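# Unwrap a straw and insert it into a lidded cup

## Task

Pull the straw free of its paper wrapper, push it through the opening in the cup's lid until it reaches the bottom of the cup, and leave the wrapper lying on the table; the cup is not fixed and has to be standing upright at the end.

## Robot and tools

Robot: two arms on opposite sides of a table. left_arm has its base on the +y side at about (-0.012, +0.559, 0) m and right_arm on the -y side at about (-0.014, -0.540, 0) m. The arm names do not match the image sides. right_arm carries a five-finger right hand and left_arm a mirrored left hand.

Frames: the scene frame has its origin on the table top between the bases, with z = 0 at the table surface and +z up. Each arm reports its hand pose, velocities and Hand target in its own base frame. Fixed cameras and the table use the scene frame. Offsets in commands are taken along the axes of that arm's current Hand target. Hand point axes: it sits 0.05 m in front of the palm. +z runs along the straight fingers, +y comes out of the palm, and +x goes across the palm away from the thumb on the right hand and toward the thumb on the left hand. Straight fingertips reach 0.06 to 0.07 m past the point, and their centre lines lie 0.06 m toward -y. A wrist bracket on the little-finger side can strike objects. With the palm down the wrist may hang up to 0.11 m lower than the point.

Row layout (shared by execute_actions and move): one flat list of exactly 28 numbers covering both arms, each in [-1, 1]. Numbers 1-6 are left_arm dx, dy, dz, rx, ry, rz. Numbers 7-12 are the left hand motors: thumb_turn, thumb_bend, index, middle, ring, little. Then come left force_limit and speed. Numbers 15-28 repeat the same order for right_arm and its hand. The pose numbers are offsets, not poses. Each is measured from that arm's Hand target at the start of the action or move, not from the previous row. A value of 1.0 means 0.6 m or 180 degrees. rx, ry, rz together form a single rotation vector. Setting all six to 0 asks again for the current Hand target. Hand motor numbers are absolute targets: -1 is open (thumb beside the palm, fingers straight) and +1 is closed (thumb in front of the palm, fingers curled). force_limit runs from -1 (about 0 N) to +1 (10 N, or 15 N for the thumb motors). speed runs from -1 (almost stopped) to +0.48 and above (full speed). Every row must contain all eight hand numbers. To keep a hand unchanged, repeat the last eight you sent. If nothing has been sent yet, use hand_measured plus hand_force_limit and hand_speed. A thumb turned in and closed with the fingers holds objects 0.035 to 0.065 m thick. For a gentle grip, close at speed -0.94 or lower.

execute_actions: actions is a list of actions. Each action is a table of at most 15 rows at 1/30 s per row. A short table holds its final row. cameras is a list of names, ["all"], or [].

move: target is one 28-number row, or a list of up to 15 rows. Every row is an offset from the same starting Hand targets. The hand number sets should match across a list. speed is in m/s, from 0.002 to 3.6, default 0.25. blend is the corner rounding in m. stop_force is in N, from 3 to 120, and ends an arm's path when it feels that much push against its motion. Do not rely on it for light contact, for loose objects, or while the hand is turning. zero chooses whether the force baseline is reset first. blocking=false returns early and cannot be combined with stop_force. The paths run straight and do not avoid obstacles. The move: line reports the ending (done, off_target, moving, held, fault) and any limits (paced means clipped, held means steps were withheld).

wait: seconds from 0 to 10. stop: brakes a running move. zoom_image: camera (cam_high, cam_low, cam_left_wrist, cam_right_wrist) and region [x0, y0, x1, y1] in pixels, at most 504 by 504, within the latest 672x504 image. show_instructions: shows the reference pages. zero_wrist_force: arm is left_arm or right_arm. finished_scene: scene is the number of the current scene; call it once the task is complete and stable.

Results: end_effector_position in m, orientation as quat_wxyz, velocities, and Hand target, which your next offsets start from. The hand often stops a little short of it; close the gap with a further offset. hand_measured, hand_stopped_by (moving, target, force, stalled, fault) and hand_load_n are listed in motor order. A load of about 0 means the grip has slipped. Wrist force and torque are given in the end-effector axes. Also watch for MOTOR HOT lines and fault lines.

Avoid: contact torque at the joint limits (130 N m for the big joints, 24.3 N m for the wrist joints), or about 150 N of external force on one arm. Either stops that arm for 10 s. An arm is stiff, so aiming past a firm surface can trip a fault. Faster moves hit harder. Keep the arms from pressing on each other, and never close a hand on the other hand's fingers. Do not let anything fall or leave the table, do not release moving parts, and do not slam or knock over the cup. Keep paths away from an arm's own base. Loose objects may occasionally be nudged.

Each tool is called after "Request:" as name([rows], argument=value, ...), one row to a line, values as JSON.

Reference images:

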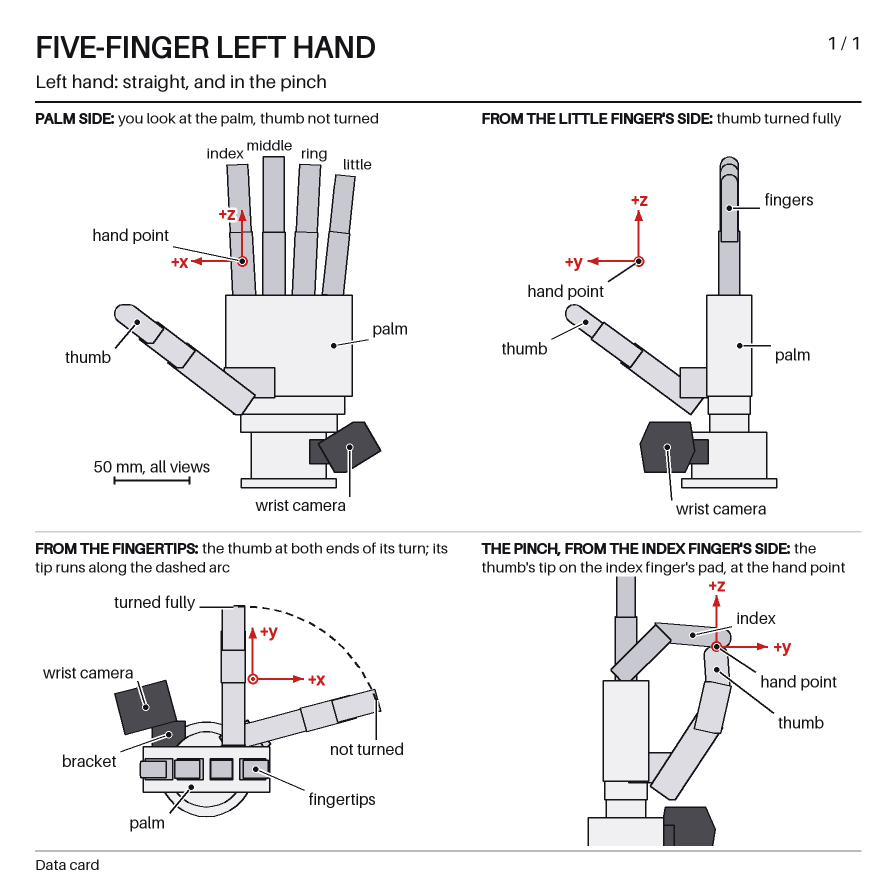

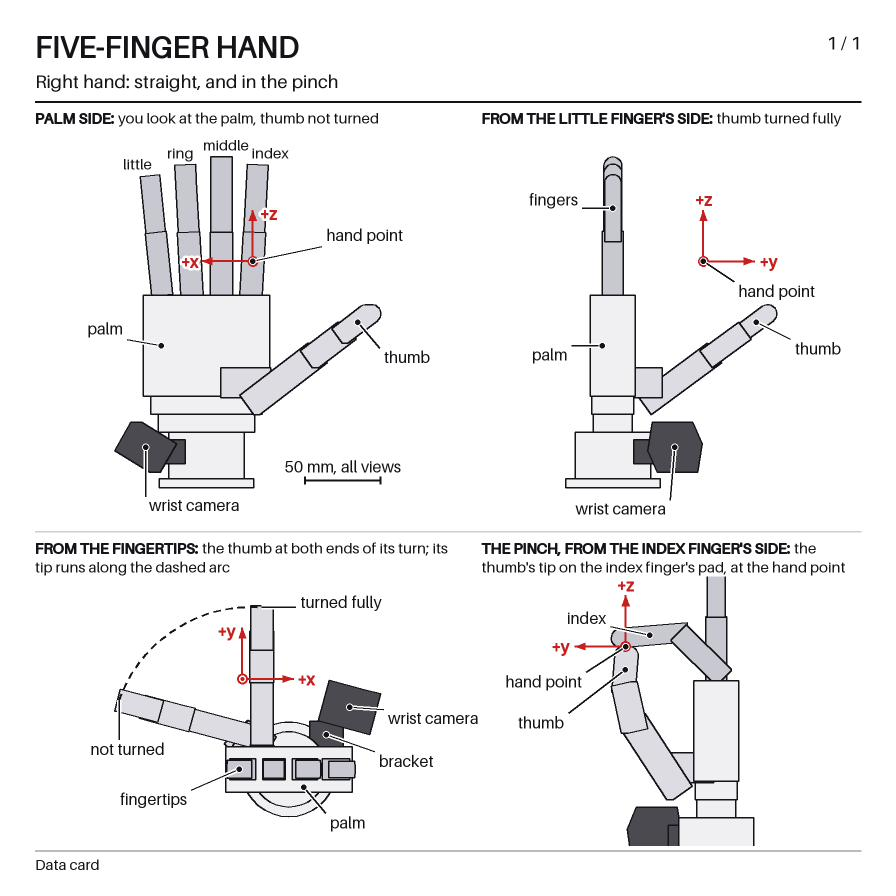

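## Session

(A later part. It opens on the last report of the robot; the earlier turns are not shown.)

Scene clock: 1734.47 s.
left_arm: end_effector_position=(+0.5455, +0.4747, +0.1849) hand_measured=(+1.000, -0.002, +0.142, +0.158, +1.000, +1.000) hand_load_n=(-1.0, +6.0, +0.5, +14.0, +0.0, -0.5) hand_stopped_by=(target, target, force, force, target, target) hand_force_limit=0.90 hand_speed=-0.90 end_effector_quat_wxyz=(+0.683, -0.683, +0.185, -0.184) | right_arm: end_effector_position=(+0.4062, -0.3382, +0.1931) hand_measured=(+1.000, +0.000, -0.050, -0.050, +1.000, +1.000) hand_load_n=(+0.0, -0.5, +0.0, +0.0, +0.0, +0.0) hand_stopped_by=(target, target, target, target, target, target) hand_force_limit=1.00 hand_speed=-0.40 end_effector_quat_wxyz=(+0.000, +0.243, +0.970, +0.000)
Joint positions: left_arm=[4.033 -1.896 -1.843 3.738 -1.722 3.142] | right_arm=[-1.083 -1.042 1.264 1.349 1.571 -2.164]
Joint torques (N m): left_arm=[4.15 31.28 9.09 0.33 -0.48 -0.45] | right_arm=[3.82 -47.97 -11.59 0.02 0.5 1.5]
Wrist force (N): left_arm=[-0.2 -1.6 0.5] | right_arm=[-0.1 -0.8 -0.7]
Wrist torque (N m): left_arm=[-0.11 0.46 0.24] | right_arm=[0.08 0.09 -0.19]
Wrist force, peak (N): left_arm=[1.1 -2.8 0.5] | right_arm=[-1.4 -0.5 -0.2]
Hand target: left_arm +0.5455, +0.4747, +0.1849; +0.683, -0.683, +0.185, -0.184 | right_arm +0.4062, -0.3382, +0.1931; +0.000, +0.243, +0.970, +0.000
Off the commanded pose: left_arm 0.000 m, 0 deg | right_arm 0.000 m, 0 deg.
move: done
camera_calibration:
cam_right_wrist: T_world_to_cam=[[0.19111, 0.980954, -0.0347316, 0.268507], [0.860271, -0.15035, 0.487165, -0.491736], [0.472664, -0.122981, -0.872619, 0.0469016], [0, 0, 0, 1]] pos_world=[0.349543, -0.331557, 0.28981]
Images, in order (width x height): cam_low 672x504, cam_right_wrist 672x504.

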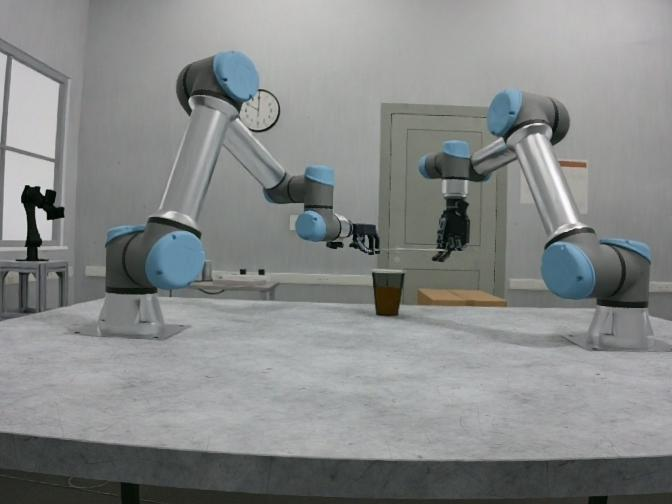

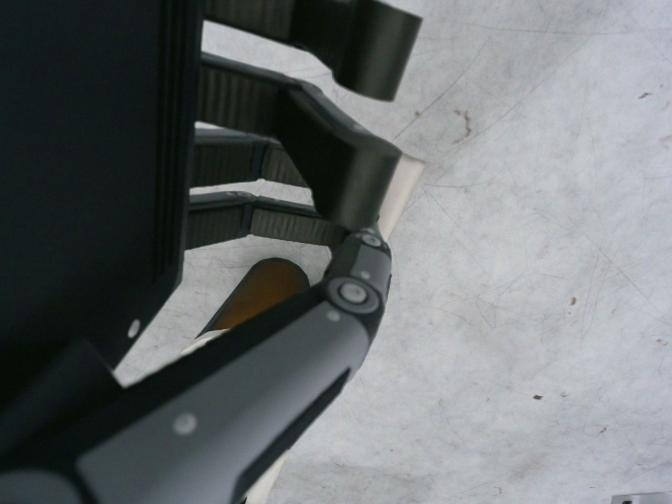

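Request:
move([
  [0,0,0,0,0,0,1,0,0.6,0.6,1,1,0.9,-0.9,0,0.011,0,0,0,0.008,1,0,-0.05,-0.05,1,1,1.0,-0.4],
  [0,0,0,0,0,0,1,0,0.6,0.6,1,1,0.9,-0.9,0,0.011,0,0,0,0.008,1,0,0.62,0.62,1,1,1.0,-0.9],
], speed=0.06, cameras=["cam_low","cam_right_wrist"])

Request:
zoom_image(camera="cam_right_wrist", region=[240, 120, 480, 504])

Request:
zoom_image(camera="cam_low", region=[420, 230, 480, 275])

Scene clock: 1749.53 s.
left_arm: end_effector_position=(+0.5455, +0.4747, +0.1849) hand_measured=(+1.000, -0.002, +0.142, +0.158, +1.000, +1.000) hand_load_n=(+0.0, +8.5, +3.0, +12.5, +0.0, +0.0) hand_stopped_by=(target, target, force, force, target, target) hand_force_limit=0.90 hand_speed=-0.90 end_effector_quat_wxyz=(+0.683, -0.683, +0.185, -0.184) | right_arm: end_effector_position=(+0.4093, -0.3324, +0.1931) hand_measured=(+1.000, -0.002, +0.180, +0.234, +1.000, +1.000) hand_load_n=(+0.5, +11.0, +6.0, +11.5, +0.0, +0.0) hand_stopped_by=(target, target, force, force, target, target) hand_force_limit=1.00 hand_speed=-0.90 end_effector_quat_wxyz=(+0.000, +0.255, +0.967, +0.000)
Joint positions: left_arm=[4.033 -1.896 -1.843 3.738 -1.722 3.142] | right_arm=[-1.073 -1.052 1.279 1.344 1.57 -2.128]
Joint torques (N m): left_arm=[3.89 31.14 8.8 0.31 -2.75 -0.05] | right_arm=[-6.32 -27.19 -23.26 4.63 0.48 -1.46]
Wrist force (N): left_arm=[-0.5 -2.0 1.0] | right_arm=[0.4 -0.2 -0.3]
Wrist torque (N m): left_arm=[-0.12 0.36 0.23] | right_arm=[0.10 0.11 -0.13]
Wrist force, peak (N): left_arm=[0.8 -3.0 0.9] | right_arm=[-0.2 -1.3 -0.6]
Hand target: left_arm +0.5455, +0.4747, +0.1849; +0.683, -0.683, +0.185, -0.184 | right_arm +0.4093, -0.3324, +0.1931; +0.000, +0.255, +0.967, +0.000
Off the commanded pose: left_arm 0.000 m, 0 deg | right_arm 0.000 m, 0 deg.
move: done
camera_calibration:
cam_right_wrist: T_world_to_cam=[[0.215704, 0.975843, -0.0346682, 0.2504], [0.856198, -0.171949, 0.487195, -0.49904], [0.469465, -0.134773, -0.872605, 0.0435462], [0, 0, 0, 1]] pos_world=[0.352821, -0.324292, 0.289809]
Images, in order (width x height): cam_low 672x504, cam_right_wrist 672x504.

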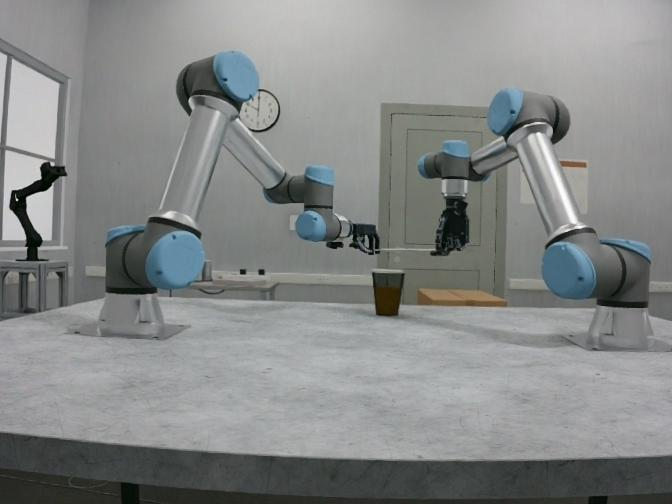

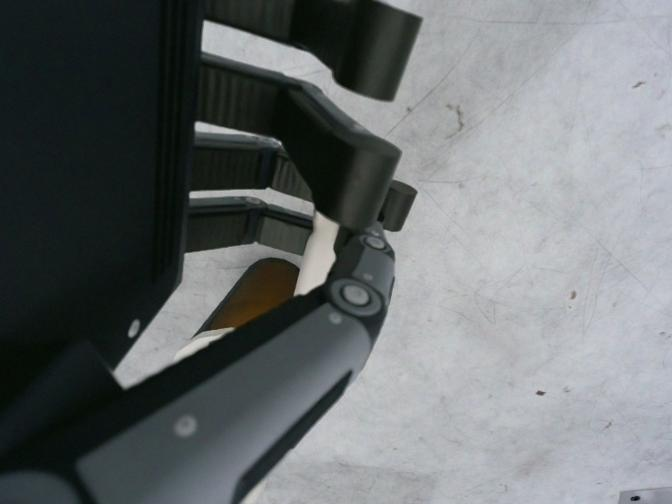

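Scaled by 1.312.

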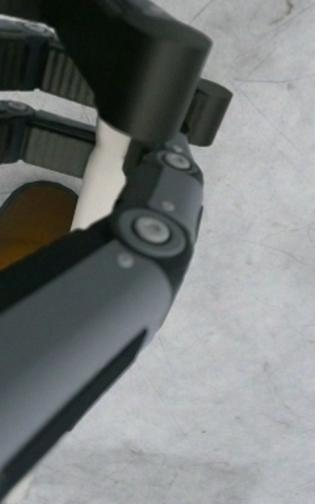

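Scaled by 8.400.

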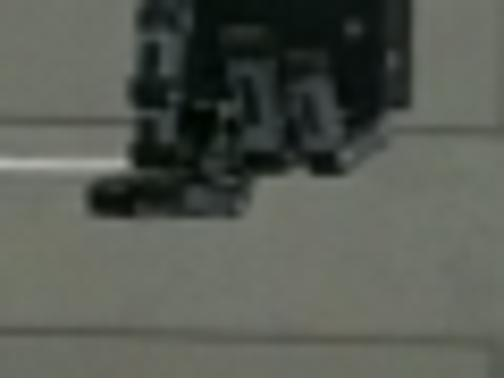

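Request:
move([
  [0,0,0,0,0,0,1,0,0.6,0.6,1,1,0.9,-0.9,0,0,0,0,0,0,1,0,-0.05,-0.05,1,1,1.0,-0.4],
  [0,0,0,0,0,0,1,0,0.63,0.6,1,1,1.0,-0.9,0,0,0,0,0,0,1,0,-0.05,-0.05,1,1,1.0,-0.4],
], cameras=["cam_high","cam_low","cam_right_wrist","cam_left_wrist"])

Request:
zoom_image(camera="cam_right_wrist", region=[240, 120, 480, 504])

Request:
zoom_image(camera="cam_low", region=[420, 230, 480, 275])

Request:
zoom_image(camera="cam_high", region=[300, 80, 390, 147])

Request:
zoom_image(camera="cam_low", region=[365, 235, 405, 265])

Scene clock: 1775.50 s.
left_arm: end_effector_position=(+0.5455, +0.4747, +0.1849) hand_measured=(+1.000, -0.002, +0.172, +0.158, +1.000, +1.000) hand_load_n=(-2.0, +8.5, +11.0, +12.0, +0.0, +0.0) hand_stopped_by=(target, target, force, force, target, target) hand_force_limit=1.00 hand_speed=-0.90 end_effector_quat_wxyz=(+0.683, -0.683, +0.185, -0.184) | right_arm: end_effector_position=(+0.4093, -0.3324, +0.1931) hand_measured=(+1.000, +0.000, -0.050, -0.050, +1.000, +1.000) hand_load_n=(+0.0, +0.0, +0.0, +0.0, +0.0, +0.0) hand_stopped_by=(target, target, target, target, target, target) hand_force_limit=1.00 hand_speed=-0.40 end_effector_quat_wxyz=(+0.000, +0.255, +0.967, +0.000)
Joint positions: left_arm=[4.033 -1.896 -1.843 3.738 -1.722 3.142] | right_arm=[-1.073 -1.052 1.279 1.344 1.571 -2.128]
Joint torques (N m): left_arm=[3.98 30.37 8.55 0.65 -2.08 0.15] | right_arm=[-5.1 -34.36 -23.14 3.43 0.88 -1.33]
Wrist force (N): left_arm=[-0.3 -1.6 1.3] | right_arm=[0.0 -0.3 -0.5]
Wrist torque (N m): left_arm=[-0.14 0.35 0.26] | right_arm=[0.08 0.08 -0.16]
Wrist force, peak (N): left_arm=[-0.5 -2.4 1.0] | right_arm=[0.1 0.0 -1.0]
Hand target: left_arm +0.5455, +0.4747, +0.1849; +0.683, -0.683, +0.185, -0.184 | right_arm +0.4093, -0.3324, +0.1931; +0.000, +0.255, +0.967, +0.000
Off the commanded pose: left_arm 0.000 m, 0 deg | right_arm 0.000 m, 0 deg.
move: done
camera_calibration:
cam_left_wrist: T_world_to_cam=[[0.23039, -0.0977342, 0.968178, -0.257531], [0.491437, -0.847056, -0.202451, 0.175221], [0.839887, 0.522441, -0.147123, -0.563516], [0, 0, 0, 1]] pos_world=[0.446512, 0.417656, 0.201903]
cam_right_wrist: T_world_to_cam=[[0.215699, 0.975844, -0.0346663, 0.250402], [0.856221, -0.171952, 0.487152, -0.499037], [0.469424, -0.13476, -0.872629, 0.0435716], [0, 0, 0, 1]] pos_world=[0.352821, -0.324292, 0.289809]

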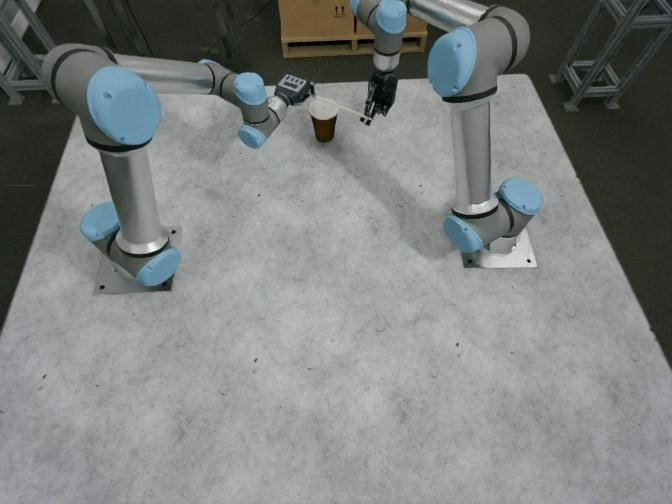

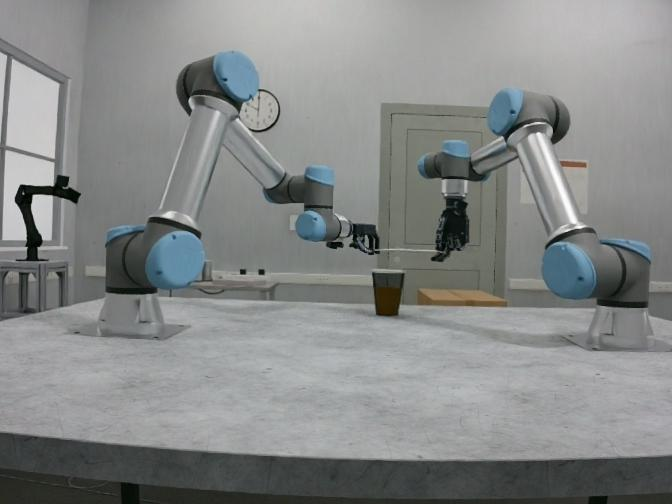

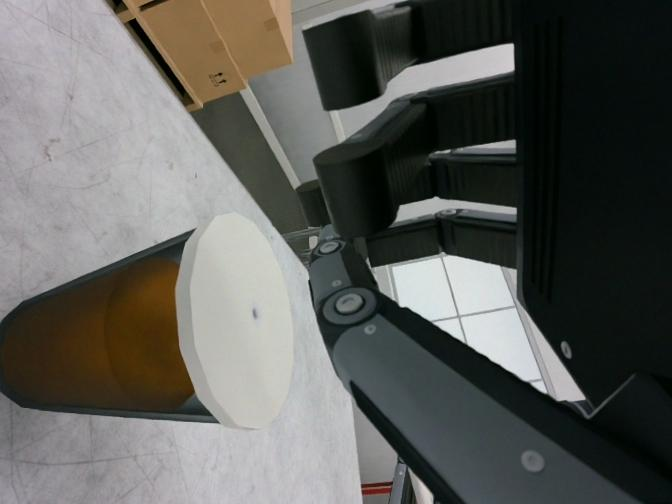

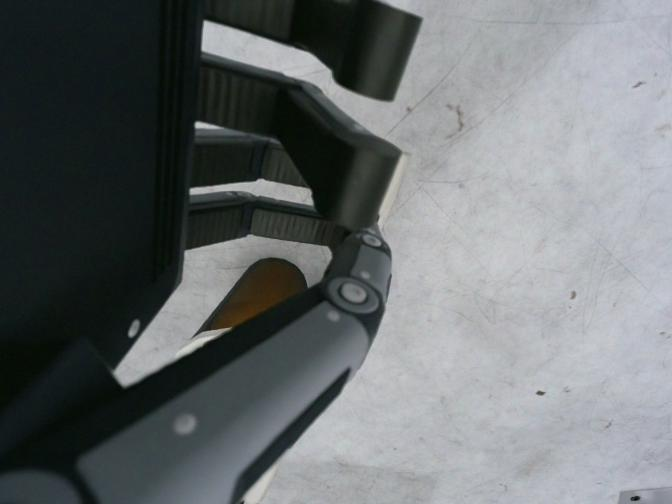

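Scaled by 1.312.

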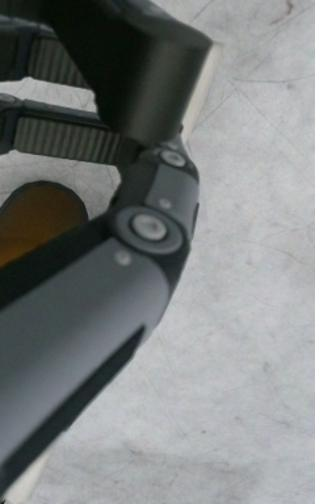

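Scaled by 8.400.

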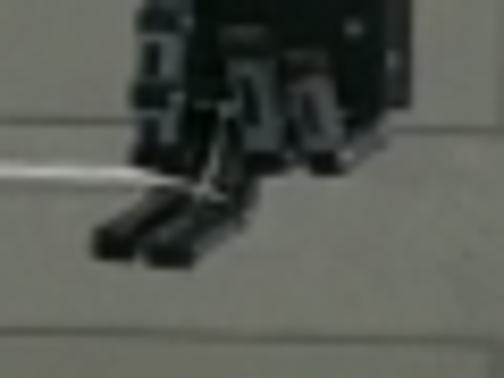

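Scaled by 5.600.

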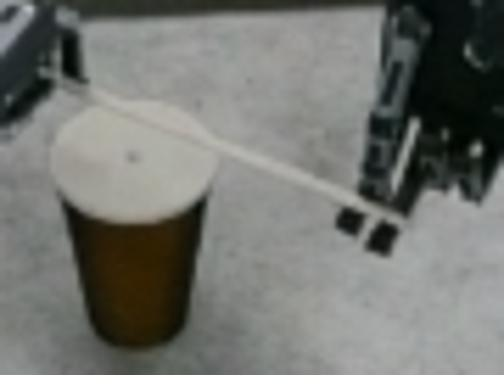

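Scaled by 12.600.

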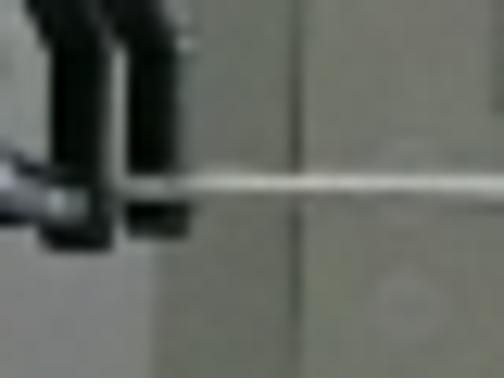

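Request:
execute_actions(actions=[], cameras=["cam_high","cam_low","cam_right_wrist"])

Scene clock: 1796.53 s.
left_arm: end_effector_position=(+0.5455, +0.4747, +0.1849) hand_measured=(+1.000, -0.002, +0.172, +0.158, +1.000, +1.000) hand_load_n=(-2.0, +8.5, +11.0, +12.0, +0.0, +0.0) hand_stopped_by=(target, target, force, force, target, target) hand_force_limit=1.00 hand_speed=-0.90 end_effector_quat_wxyz=(+0.683, -0.683, +0.185, -0.184) | right_arm: end_effector_position=(+0.4093, -0.3324, +0.1931) hand_measured=(+1.000, +0.000, -0.050, -0.050, +1.000, +1.000) hand_load_n=(+0.0, +0.0, +0.0, +0.0, +0.0, +0.0) hand_stopped_by=(target, target, target, target, target, target) hand_force_limit=1.00 hand_speed=-0.40 end_effector_quat_wxyz=(+0.000, +0.255, +0.967, +0.000)
Joint positions: left_arm=[4.033 -1.896 -1.843 3.738 -1.722 3.142] | right_arm=[-1.073 -1.052 1.279 1.344 1.571 -2.128]
Joint velocities: within noise
Joint torques (N m): left_arm=[4.1 30.7 9.31 0.43 -1.44 0.18] | right_arm=[-3.09 -39.99 -21.24 0.21 -0.16 -1.21]
Wrist force (N): left_arm=[-0.2 -1.5 1.2] | right_arm=[0.1 -0.3 -0.6]
Wrist torque (N m): left_arm=[-0.13 0.33 0.27] | right_arm=[0.08 0.07 -0.16]
Wrist force, peak (N): left_arm=[-0.4 -1.7 1.3] | right_arm=[0.0 -0.2 -0.9]
Hand target: left_arm +0.5455, +0.4747, +0.1849; +0.683, -0.683, +0.185, -0.184 | right_arm +0.4093, -0.3324, +0.1931; +0.000, +0.255, +0.967, +0.000
Off the commanded pose: left_arm 0.000 m, 0 deg | right_arm 0.000 m, 0 deg.
camera_calibration:
cam_right_wrist: T_world_to_cam=[[0.21571, 0.975841, -0.034685, 0.250402], [0.856261, -0.171964, 0.487078, -0.499033], [0.469346, -0.134767, -0.87267, 0.0436089], [0, 0, 0, 1]] pos_world=[0.35282, -0.324292, 0.289809]
Images, in order (width x height): cam_high 672x504, cam_low 672x504, cam_right_wrist 672x504.

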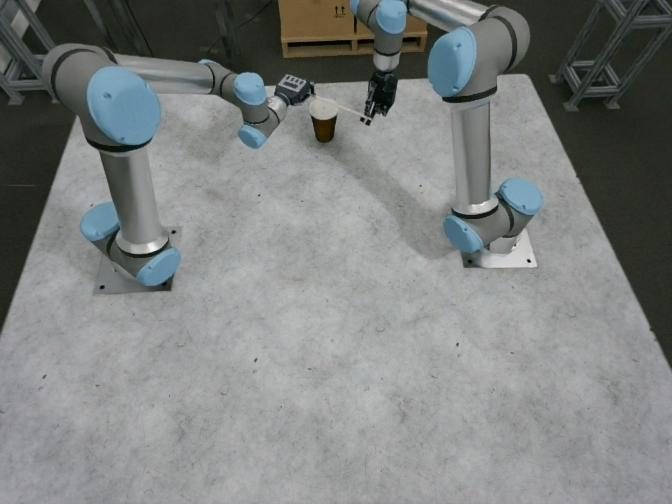

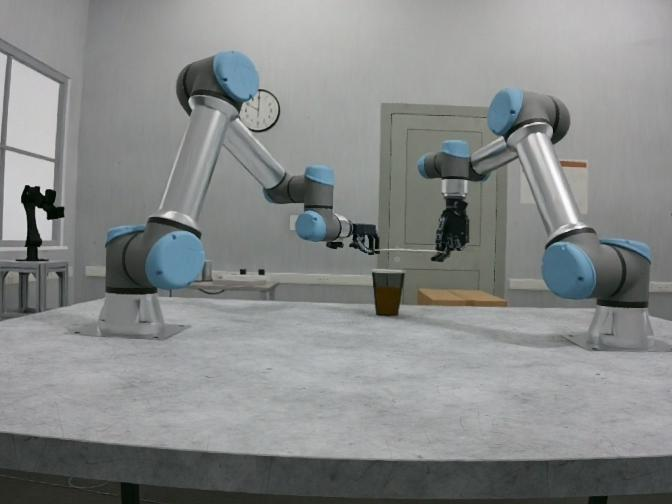

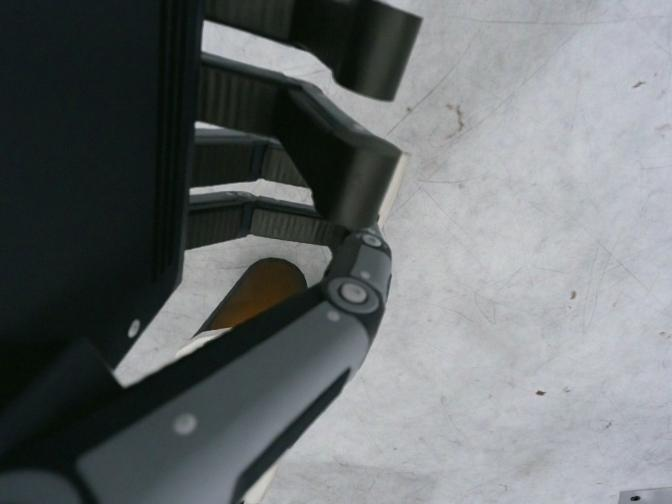

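Request:
zoom_image(camera="cam_right_wrist", region=[280, 110, 472, 254])

Request:
zoom_image(camera="cam_right_wrist", region=[200, 400, 340, 504])

Request:
zoom_image(camera="cam_low", region=[340, 190, 500, 310])

Scaled by 2.625.

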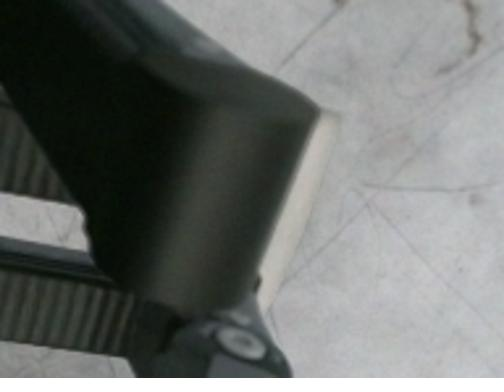

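Scaled by 3.600.

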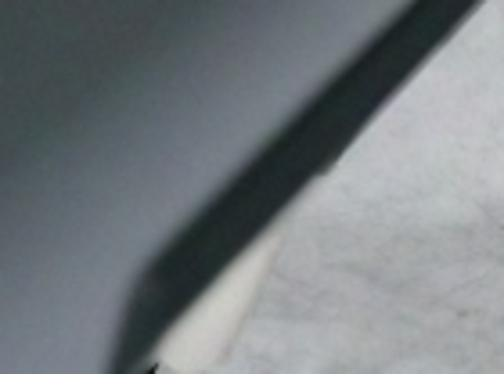

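Scaled by 3.150.

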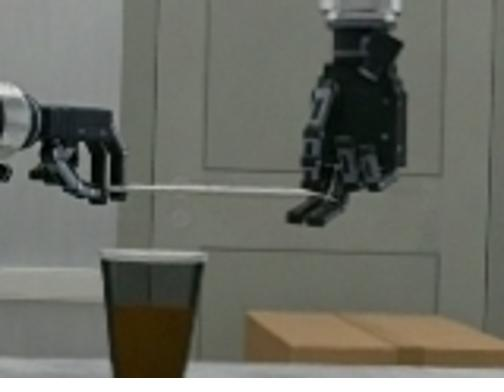

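Request:
zoom_image(camera="cam_low", region=[420, 225, 476, 267])

Scaled by 9.000.

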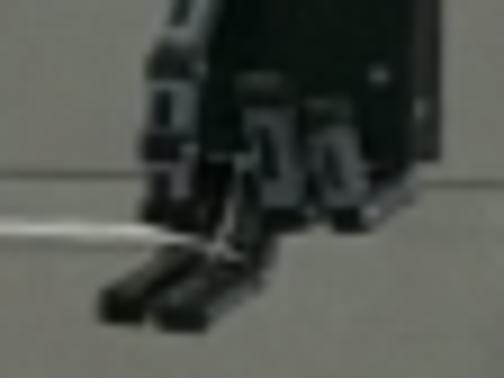

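Request:
move([
  [0,0,0,0,0,0,1,0,0.63,0.6,1,1,1.0,-0.9,-0.01333,0.00333,0,0,0,0,1,0,-0.05,-0.05,1,1,1.0,-0.4],
  [0,0,0,0,0,0,1,0,0.63,0.6,1,1,1.0,-0.9,-0.01333,0.00333,0,0,0,0,1,0,0.62,0.62,1,1,1.0,-0.9],
], speed=0.03, cameras=["cam_right_wrist"])

Scene clock: 1845.37 s.
left_arm: end_effector_position=(+0.5455, +0.4747, +0.1849) hand_measured=(+1.000, -0.002, +0.172, +0.158, +1.000, +1.000) hand_load_n=(-2.0, +8.0, +10.5, +12.5, +0.0, +0.0) hand_stopped_by=(target, target, force, force, target, target) hand_force_limit=1.00 hand_speed=-0.90 end_effector_quat_wxyz=(+0.683, -0.683, +0.185, -0.184) | right_arm: end_effector_position=(+0.4172, -0.3346, +0.1931) hand_measured=(+1.000, +0.000, +0.150, +0.160, +1.000, +1.000) hand_load_n=(+0.0, +2.0, +11.5, +11.0, +0.0, +0.0) hand_stopped_by=(target, target, force, force, target, target) hand_force_limit=1.00 hand_speed=-0.90 end_effector_quat_wxyz=(+0.000, +0.255, +0.967, +0.000)
Joint positions: left_arm=[4.033 -1.896 -1.843 3.738 -1.722 3.142] | right_arm=[-1.061 -1.034 1.251 1.354 1.57 -2.116]
Joint torques (N m): left_arm=[3.36 30.08 9.55 0.51 -0.46 0.75] | right_arm=[-6.74 -50.25 -9.74 0.25 0.41 -0.57]
Wrist force (N): left_arm=[0.5 -2.4 1.1] | right_arm=[-1.0 0.0 -0.4]
Wrist torque (N m): left_arm=[-0.14 0.37 0.25] | right_arm=[0.14 0.20 -0.21]
Wrist force, peak (N): left_arm=[0.8 -2.5 1.1] | right_arm=[-1.0 0.0 -0.4]
Hand target: left_arm +0.5455, +0.4747, +0.1849; +0.683, -0.683, +0.185, -0.184 | right_arm +0.4172, -0.3346, +0.1931; +0.000, +0.255, +0.967, +0.000
Off the commanded pose: left_arm 0.000 m, 0 deg | right_arm 0.000 m, 0 deg.
move: done
camera_calibration:
cam_right_wrist: T_world_to_cam=[[0.21575, 0.97583, -0.0347532, 0.250847], [0.85619, -0.171947, 0.48721, -0.506183], [0.469459, -0.134871, -0.872593, 0.0395082], [0, 0, 0, 1]] pos_world=[0.360721, -0.326492, 0.28981]
Images, in order (width x height): cam_right_wrist 672x504.

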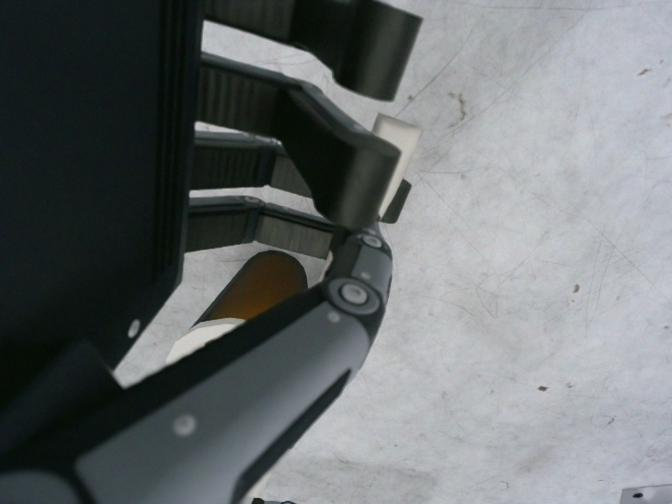

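Request:
move(target=[-0.1,0,0,0,0,0,1,0,0.63,0.6,1,1,1.0,-0.9,0.1,0,0,0,0,0,1,0,0.62,0.62,1,1,1.0,-0.9], speed=0.0075, stop_force=14, cameras=["cam_right_wrist","cam_high","cam_low"])

Scene clock: 1866.30 s.
left_arm: end_effector_position=(+0.4936, +0.5049, +0.1849) hand_measured=(+1.000, -0.002, +0.172, +0.158, +1.000, +1.000) hand_load_n=(+1.0, +8.5, +10.5, +12.0, +0.0, +0.0) hand_stopped_by=(target, target, force, force, target, target) hand_force_limit=1.00 hand_speed=-0.90 end_effector_quat_wxyz=(+0.682, -0.683, +0.185, -0.184) | right_arm: end_effector_position=(+0.3650, -0.3050, +0.1931) hand_measured=(+1.000, +0.000, +0.152, +0.162, +1.000, +1.000) hand_load_n=(+0.0, +0.0, +0.0, +0.5, +0.5, +0.0) hand_stopped_by=(target, target, force, force, target, target) hand_force_limit=1.00 hand_speed=-0.90 end_effector_quat_wxyz=(+0.000, +0.255, +0.967, +0.000)
Joint positions: left_arm=[4.166 -1.849 -1.907 3.756 -1.589 3.142] | right_arm=[-1.131 -1.173 1.46 1.284 1.571 -2.186]
Joint torques (N m): left_arm=[-4.38 23.89 25.46 1.73 -2.46 1.76] | right_arm=[5.1 -21.76 -23 4.26 0.94 1.09]
Wrist force (N): left_arm=[0.3 -1.8 1.4] | right_arm=[0.0 -0.2 -0.7]
Wrist torque (N m): left_arm=[-0.19 0.32 0.29] | right_arm=[0.10 0.06 -0.11]
Wrist force, peak (N): left_arm=[13.1 -3.0 0.3] | right_arm=[-13.0 -0.8 0.2]
Hand target: left_arm +0.4936, +0.5049, +0.1850; +0.683, -0.683, +0.185, -0.184 | right_arm +0.3650, -0.3050, +0.1931; +0.000, +0.255, +0.967, +0.000
Off the commanded pose: left_arm 0.000 m, 0 deg | right_arm 0.000 m, 0 deg.
move: done
camera_calibration:
cam_right_wrist: T_world_to_cam=[[0.215667, 0.975847, -0.0348008, 0.233269], [0.856211, -0.171852, 0.487206, -0.456378], [0.469458, -0.134871, -0.872593, 0.0680064], [0, 0, 0, 1]] pos_world=[0.308521, -0.296892, 0.28981]
Images, in order (width x height): cam_high 672x504, cam_low 672x504, cam_right_wrist 672x504.

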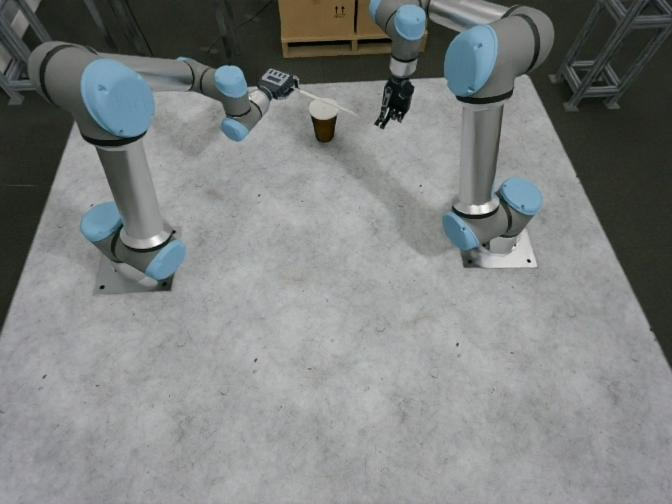

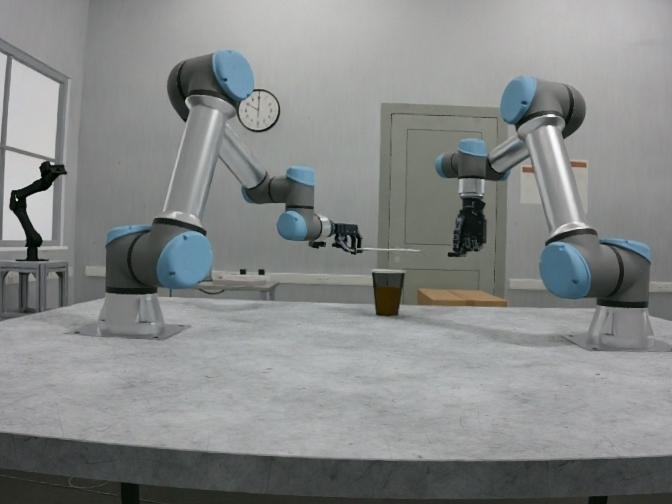

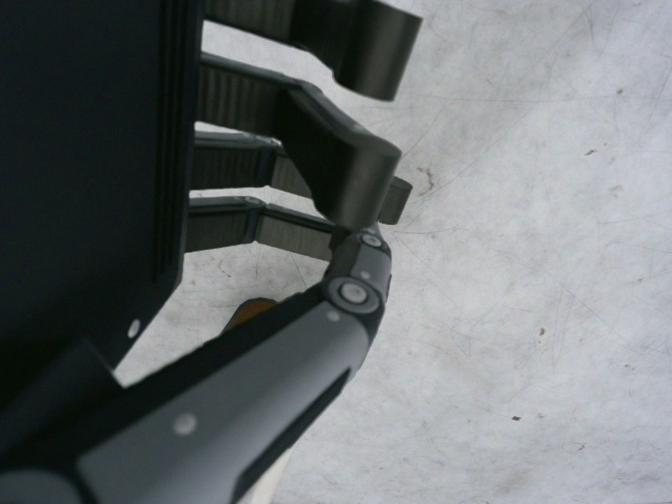

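Request:
zoom_image(camera="cam_low", region=[320, 215, 500, 275])

Request:
zoom_image(camera="cam_high", region=[250, 60, 430, 150])

Scaled by 2.800.

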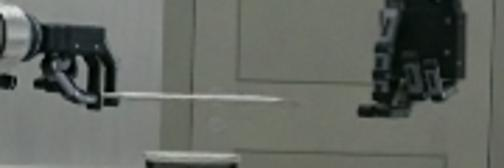

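Scaled by 2.800.

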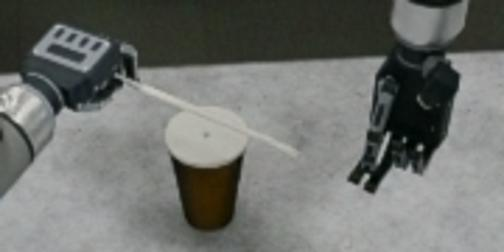

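Request:
wait(seconds=0, cameras=["cam_left_wrist"])

Request:
zoom_image(camera="cam_left_wrist", region=[260, 150, 460, 300])

Scene clock: 1888.13 s.
left_arm: end_effector_position=(+0.4936, +0.5049, +0.1850) hand_measured=(+1.000, -0.002, +0.172, +0.158, +1.000, +1.000) hand_load_n=(+1.0, +8.5, +10.5, +12.0, +0.0, +0.0) hand_stopped_by=(target, target, force, force, target, target) hand_force_limit=1.00 hand_speed=-0.90 end_effector_quat_wxyz=(+0.683, -0.683, +0.185, -0.184) | right_arm: end_effector_position=(+0.3650, -0.3050, +0.1931) hand_measured=(+1.000, +0.000, +0.152, +0.162, +1.000, +1.000) hand_load_n=(+0.0, +0.0, +0.0, +0.0, +0.0, +0.0) hand_stopped_by=(target, target, force, force, target, target) hand_force_limit=1.00 hand_speed=-0.90 end_effector_quat_wxyz=(+0.000, +0.255, +0.967, +0.000)
Joint positions: left_arm=[4.166 -1.849 -1.907 3.756 -1.589 3.142] | right_arm=[-1.131 -1.173 1.46 1.284 1.571 -2.186]
Joint torques (N m): left_arm=[-4.73 24.36 27.94 1.3 -2.47 1.56] | right_arm=[5.82 -22.19 -23.07 4.3 -0.03 1.07]
Wrist force (N): left_arm=[0.2 -1.9 1.6] | right_arm=[-0.1 -0.1 -0.6]
Wrist torque (N m): left_arm=[-0.21 0.34 0.29] | right_arm=[0.11 0.07 -0.10]
Wrist force, peak (N): left_arm=[0.4 -2.3 1.4] | right_arm=[-0.2 0.1 -0.9]
Hand target: left_arm +0.4936, +0.5049, +0.1850; +0.683, -0.683, +0.185, -0.184 | right_arm +0.3650, -0.3050, +0.1931; +0.000, +0.255, +0.967, +0.000
Off the commanded pose: left_arm 0.000 m, 0 deg | right_arm 0.000 m, 0 deg.
camera_calibration:
cam_left_wrist: T_world_to_cam=[[0.23039, -0.0977342, 0.968178, -0.242732], [0.491437, -0.847056, -0.202451, 0.226364], [0.839887, 0.522441, -0.147123, -0.535825], [0, 0, 0, 1]] pos_world=[0.394712, 0.447956, 0.202003]
Images, in order (width x height): cam_left_wrist 672x504.

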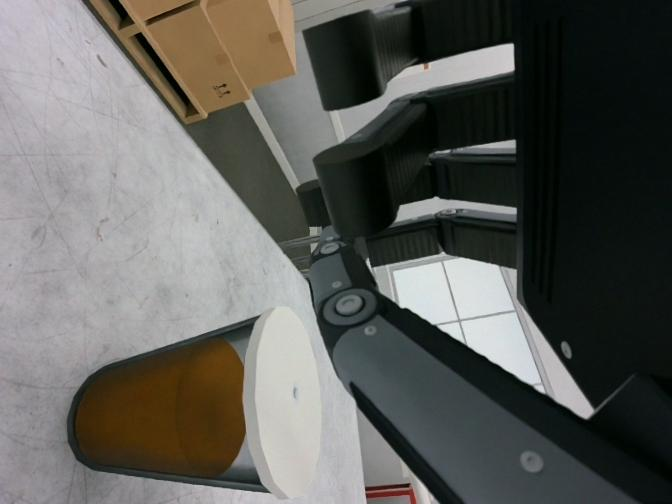

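Scaled by 2.520.

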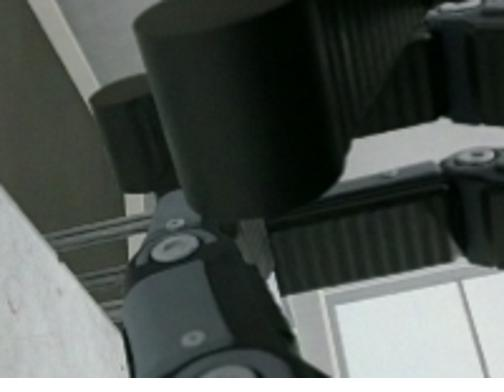

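Request:
move([
  [0,0,0,0,0,0,1,0,0.63,0.6,1,1,1.0,-0.9,0,0.005,0,0,0,0,1,-0.35,-0.05,-0.05,1,1,1.0,0],
  [0,0,0,0,0,0,1,0,0.63,0.6,1,1,1.0,-0.9,-0.16,0.005,0,0,0,0,1,-0.35,-0.05,-0.05,1,1,1.0,0],
], speed=0.06, stop_force=4, cameras=["cam_right_wrist","cam_high","cam_low"])

Scene clock: 1930.57 s.
left_arm: end_effector_position=(+0.4936, +0.5049, +0.1850) hand_measured=(+1.000, -0.002, +0.172, +0.158, +1.000, +1.000) hand_load_n=(+0.5, +8.5, +10.5, +12.0, +0.0, +0.0) hand_stopped_by=(target, target, force, force, target, target) hand_force_limit=1.00 hand_speed=-0.90 end_effector_quat_wxyz=(+0.683, -0.683, +0.185, -0.184) | right_arm: end_effector_position=(+0.4500, -0.3497, +0.1931) hand_measured=(+1.000, -0.350, -0.050, -0.050, +1.000, +1.000) hand_load_n=(+0.5, +0.0, +0.0, +0.0, +0.0, +0.0) hand_stopped_by=(target, target, target, target, target, target) hand_force_limit=1.00 hand_speed=0.00 end_effector_quat_wxyz=(+0.000, +0.255, +0.967, +0.000)
Joint positions: left_arm=[4.166 -1.849 -1.907 3.756 -1.589 3.142] | right_arm=[-1.021 -0.947 1.111 1.407 1.571 -2.076]
Joint torques (N m): left_arm=[-5.15 23.03 27.16 1.26 -2.37 1.12] | right_arm=[-6.04 -53.56 -24.57 -0.35 1.45 -1.51]
Wrist force (N): left_arm=[0.2 -2.1 1.2] | right_arm=[-0.4 -0.2 -0.6]
Wrist torque (N m): left_arm=[-0.21 0.32 0.30] | right_arm=[0.10 0.11 -0.18]
Wrist force, peak (N): left_arm=[0.1 -2.2 1.6] | right_arm=[-0.8 -0.5 -0.5]
Hand target: left_arm +0.4936, +0.5049, +0.1850; +0.683, -0.683, +0.185, -0.184 | right_arm +0.4500, -0.3497, +0.1931; +0.000, +0.255, +0.967, +0.000
Off the commanded pose: left_arm 0.000 m, 0 deg | right_arm 0.000 m, 0 deg.
move: done
camera_calibration:
cam_right_wrist: T_world_to_cam=[[0.215702, 0.975844, -0.0346646, 0.258503], [0.856221, -0.171956, 0.487152, -0.53686], [0.469424, -0.13476, -0.872629, 0.0221347], [0, 0, 0, 1]] pos_world=[0.393521, -0.341592, 0.289809]
Images, in order (width x height): cam_high 672x504, cam_low 672x504, cam_right_wrist 672x504.

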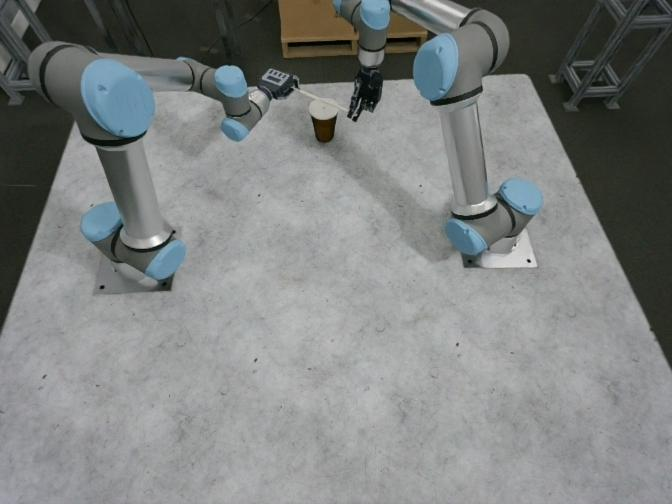

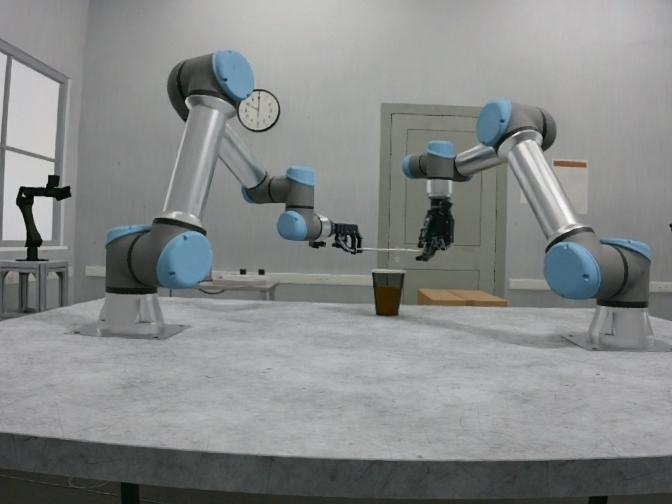

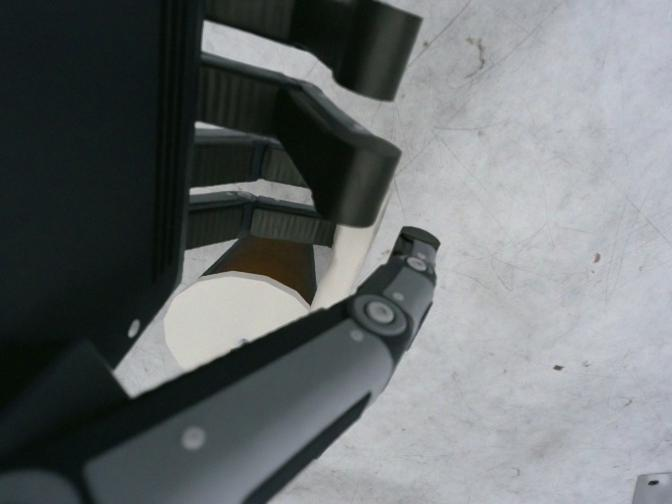

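Request:
zoom_image(camera="cam_right_wrist", region=[290, 140, 450, 330])

Request:
zoom_image(camera="cam_right_wrist", region=[180, 400, 340, 504])

Request:
zoom_image(camera="cam_low", region=[400, 225, 464, 273])

Scaled by 2.653.

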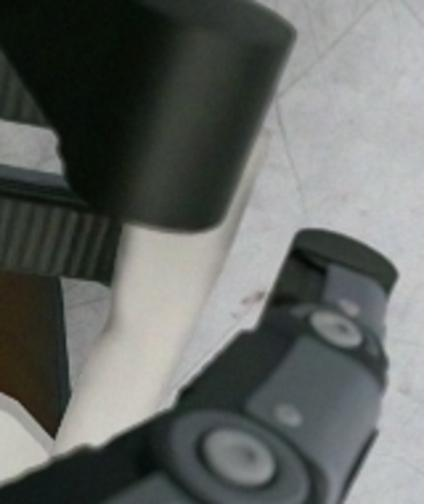

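Scaled by 3.150.

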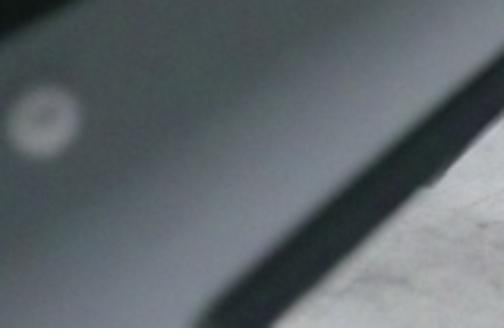

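Scaled by 7.875.

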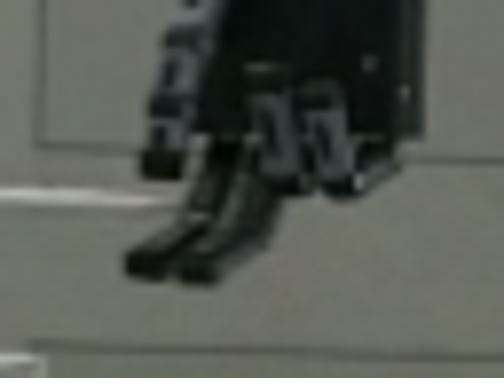

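Request:
move([
  [0,0,0,0,0,0,1,0,0.63,0.6,1,1,1.0,-0.9,-0.02833,0,-0.00833,0,0,0,1,-0.35,-0.05,-0.05,1,1,1.0,0],
  [0,0,0,0,0,0,1,0,0.63,0.6,1,1,1.0,-0.9,-0.02833,0,-0.00833,0,0,0,1,0,-0.05,-0.05,1,1,1.0,-0.4],
], speed=0.05, cameras=["cam_right_wrist","cam_low"])

Request:
zoom_image(camera="cam_right_wrist", region=[230, 100, 470, 340])

Request:
zoom_image(camera="cam_low", region=[400, 225, 464, 273])

Scene clock: 1984.50 s.
left_arm: end_effector_position=(+0.4936, +0.5049, +0.1850) hand_measured=(+1.000, -0.002, +0.172, +0.158, +1.000, +1.000) hand_load_n=(+1.0, +8.5, +10.5, +12.0, +0.0, +0.0) hand_stopped_by=(target, target, force, force, target, target) hand_force_limit=1.00 hand_speed=-0.90 end_effector_quat_wxyz=(+0.683, -0.683, +0.185, -0.184) | right_arm: end_effector_position=(+0.4648, -0.3581, +0.1981) hand_measured=(+1.000, +0.000, -0.050, -0.050, +1.000, +1.000) hand_load_n=(+0.0, +0.0, +0.0, +0.0, +0.0, +0.0) hand_stopped_by=(target, target, target, target, target, target) hand_force_limit=1.00 hand_speed=-0.40 end_effector_quat_wxyz=(+0.000, +0.255, +0.967, +0.000)
Joint positions: left_arm=[4.166 -1.849 -1.907 3.756 -1.589 3.142] | right_arm=[-1.006 -0.904 1.027 1.448 1.57 -2.061]
Joint torques (N m): left_arm=[-3.75 25.25 28.1 1.11 -2.48 0.6] | right_arm=[-6.06 -55.25 -17.09 0.09 0.65 -0.72]
Wrist force (N): left_arm=[0.2 -2.1 1.2] | right_arm=[-0.1 -0.3 -0.7]
Wrist torque (N m): left_arm=[-0.21 0.34 0.29] | right_arm=[0.08 0.06 -0.17]
Wrist force, peak (N): left_arm=[0.2 -2.4 1.4] | right_arm=[-0.3 -0.2 -0.9]
Hand target: left_arm +0.4936, +0.5049, +0.1850; +0.683, -0.683, +0.185, -0.184 | right_arm +0.4648, -0.3581, +0.1981; +0.000, +0.255, +0.967, +0.000
Off the commanded pose: left_arm 0.000 m, 0 deg | right_arm 0.000 m, 0 deg.
move: done
camera_calibration:
cam_right_wrist: T_world_to_cam=[[0.215704, 0.975843, -0.0346682, 0.263681], [0.856198, -0.171949, 0.487195, -0.553414], [0.469465, -0.134773, -0.872605, 0.0183903], [0, 0, 0, 1]] pos_world=[0.408321, -0.349992, 0.294809]
Images, in order (width x height): cam_low 672x504, cam_right_wrist 672x504.

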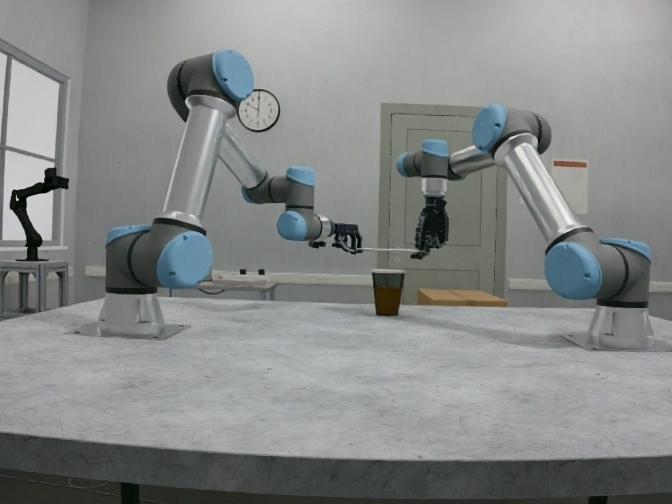

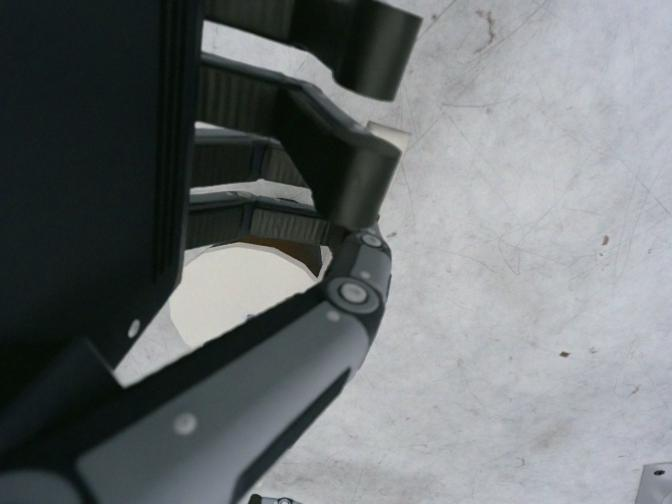

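Scaled by 2.100.

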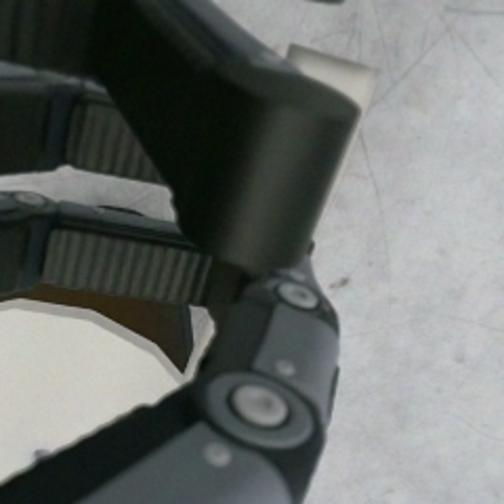

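Scaled by 7.875.

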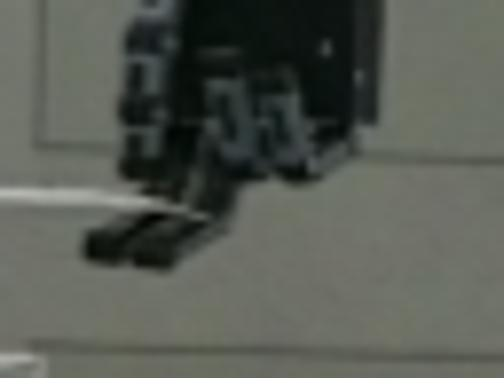

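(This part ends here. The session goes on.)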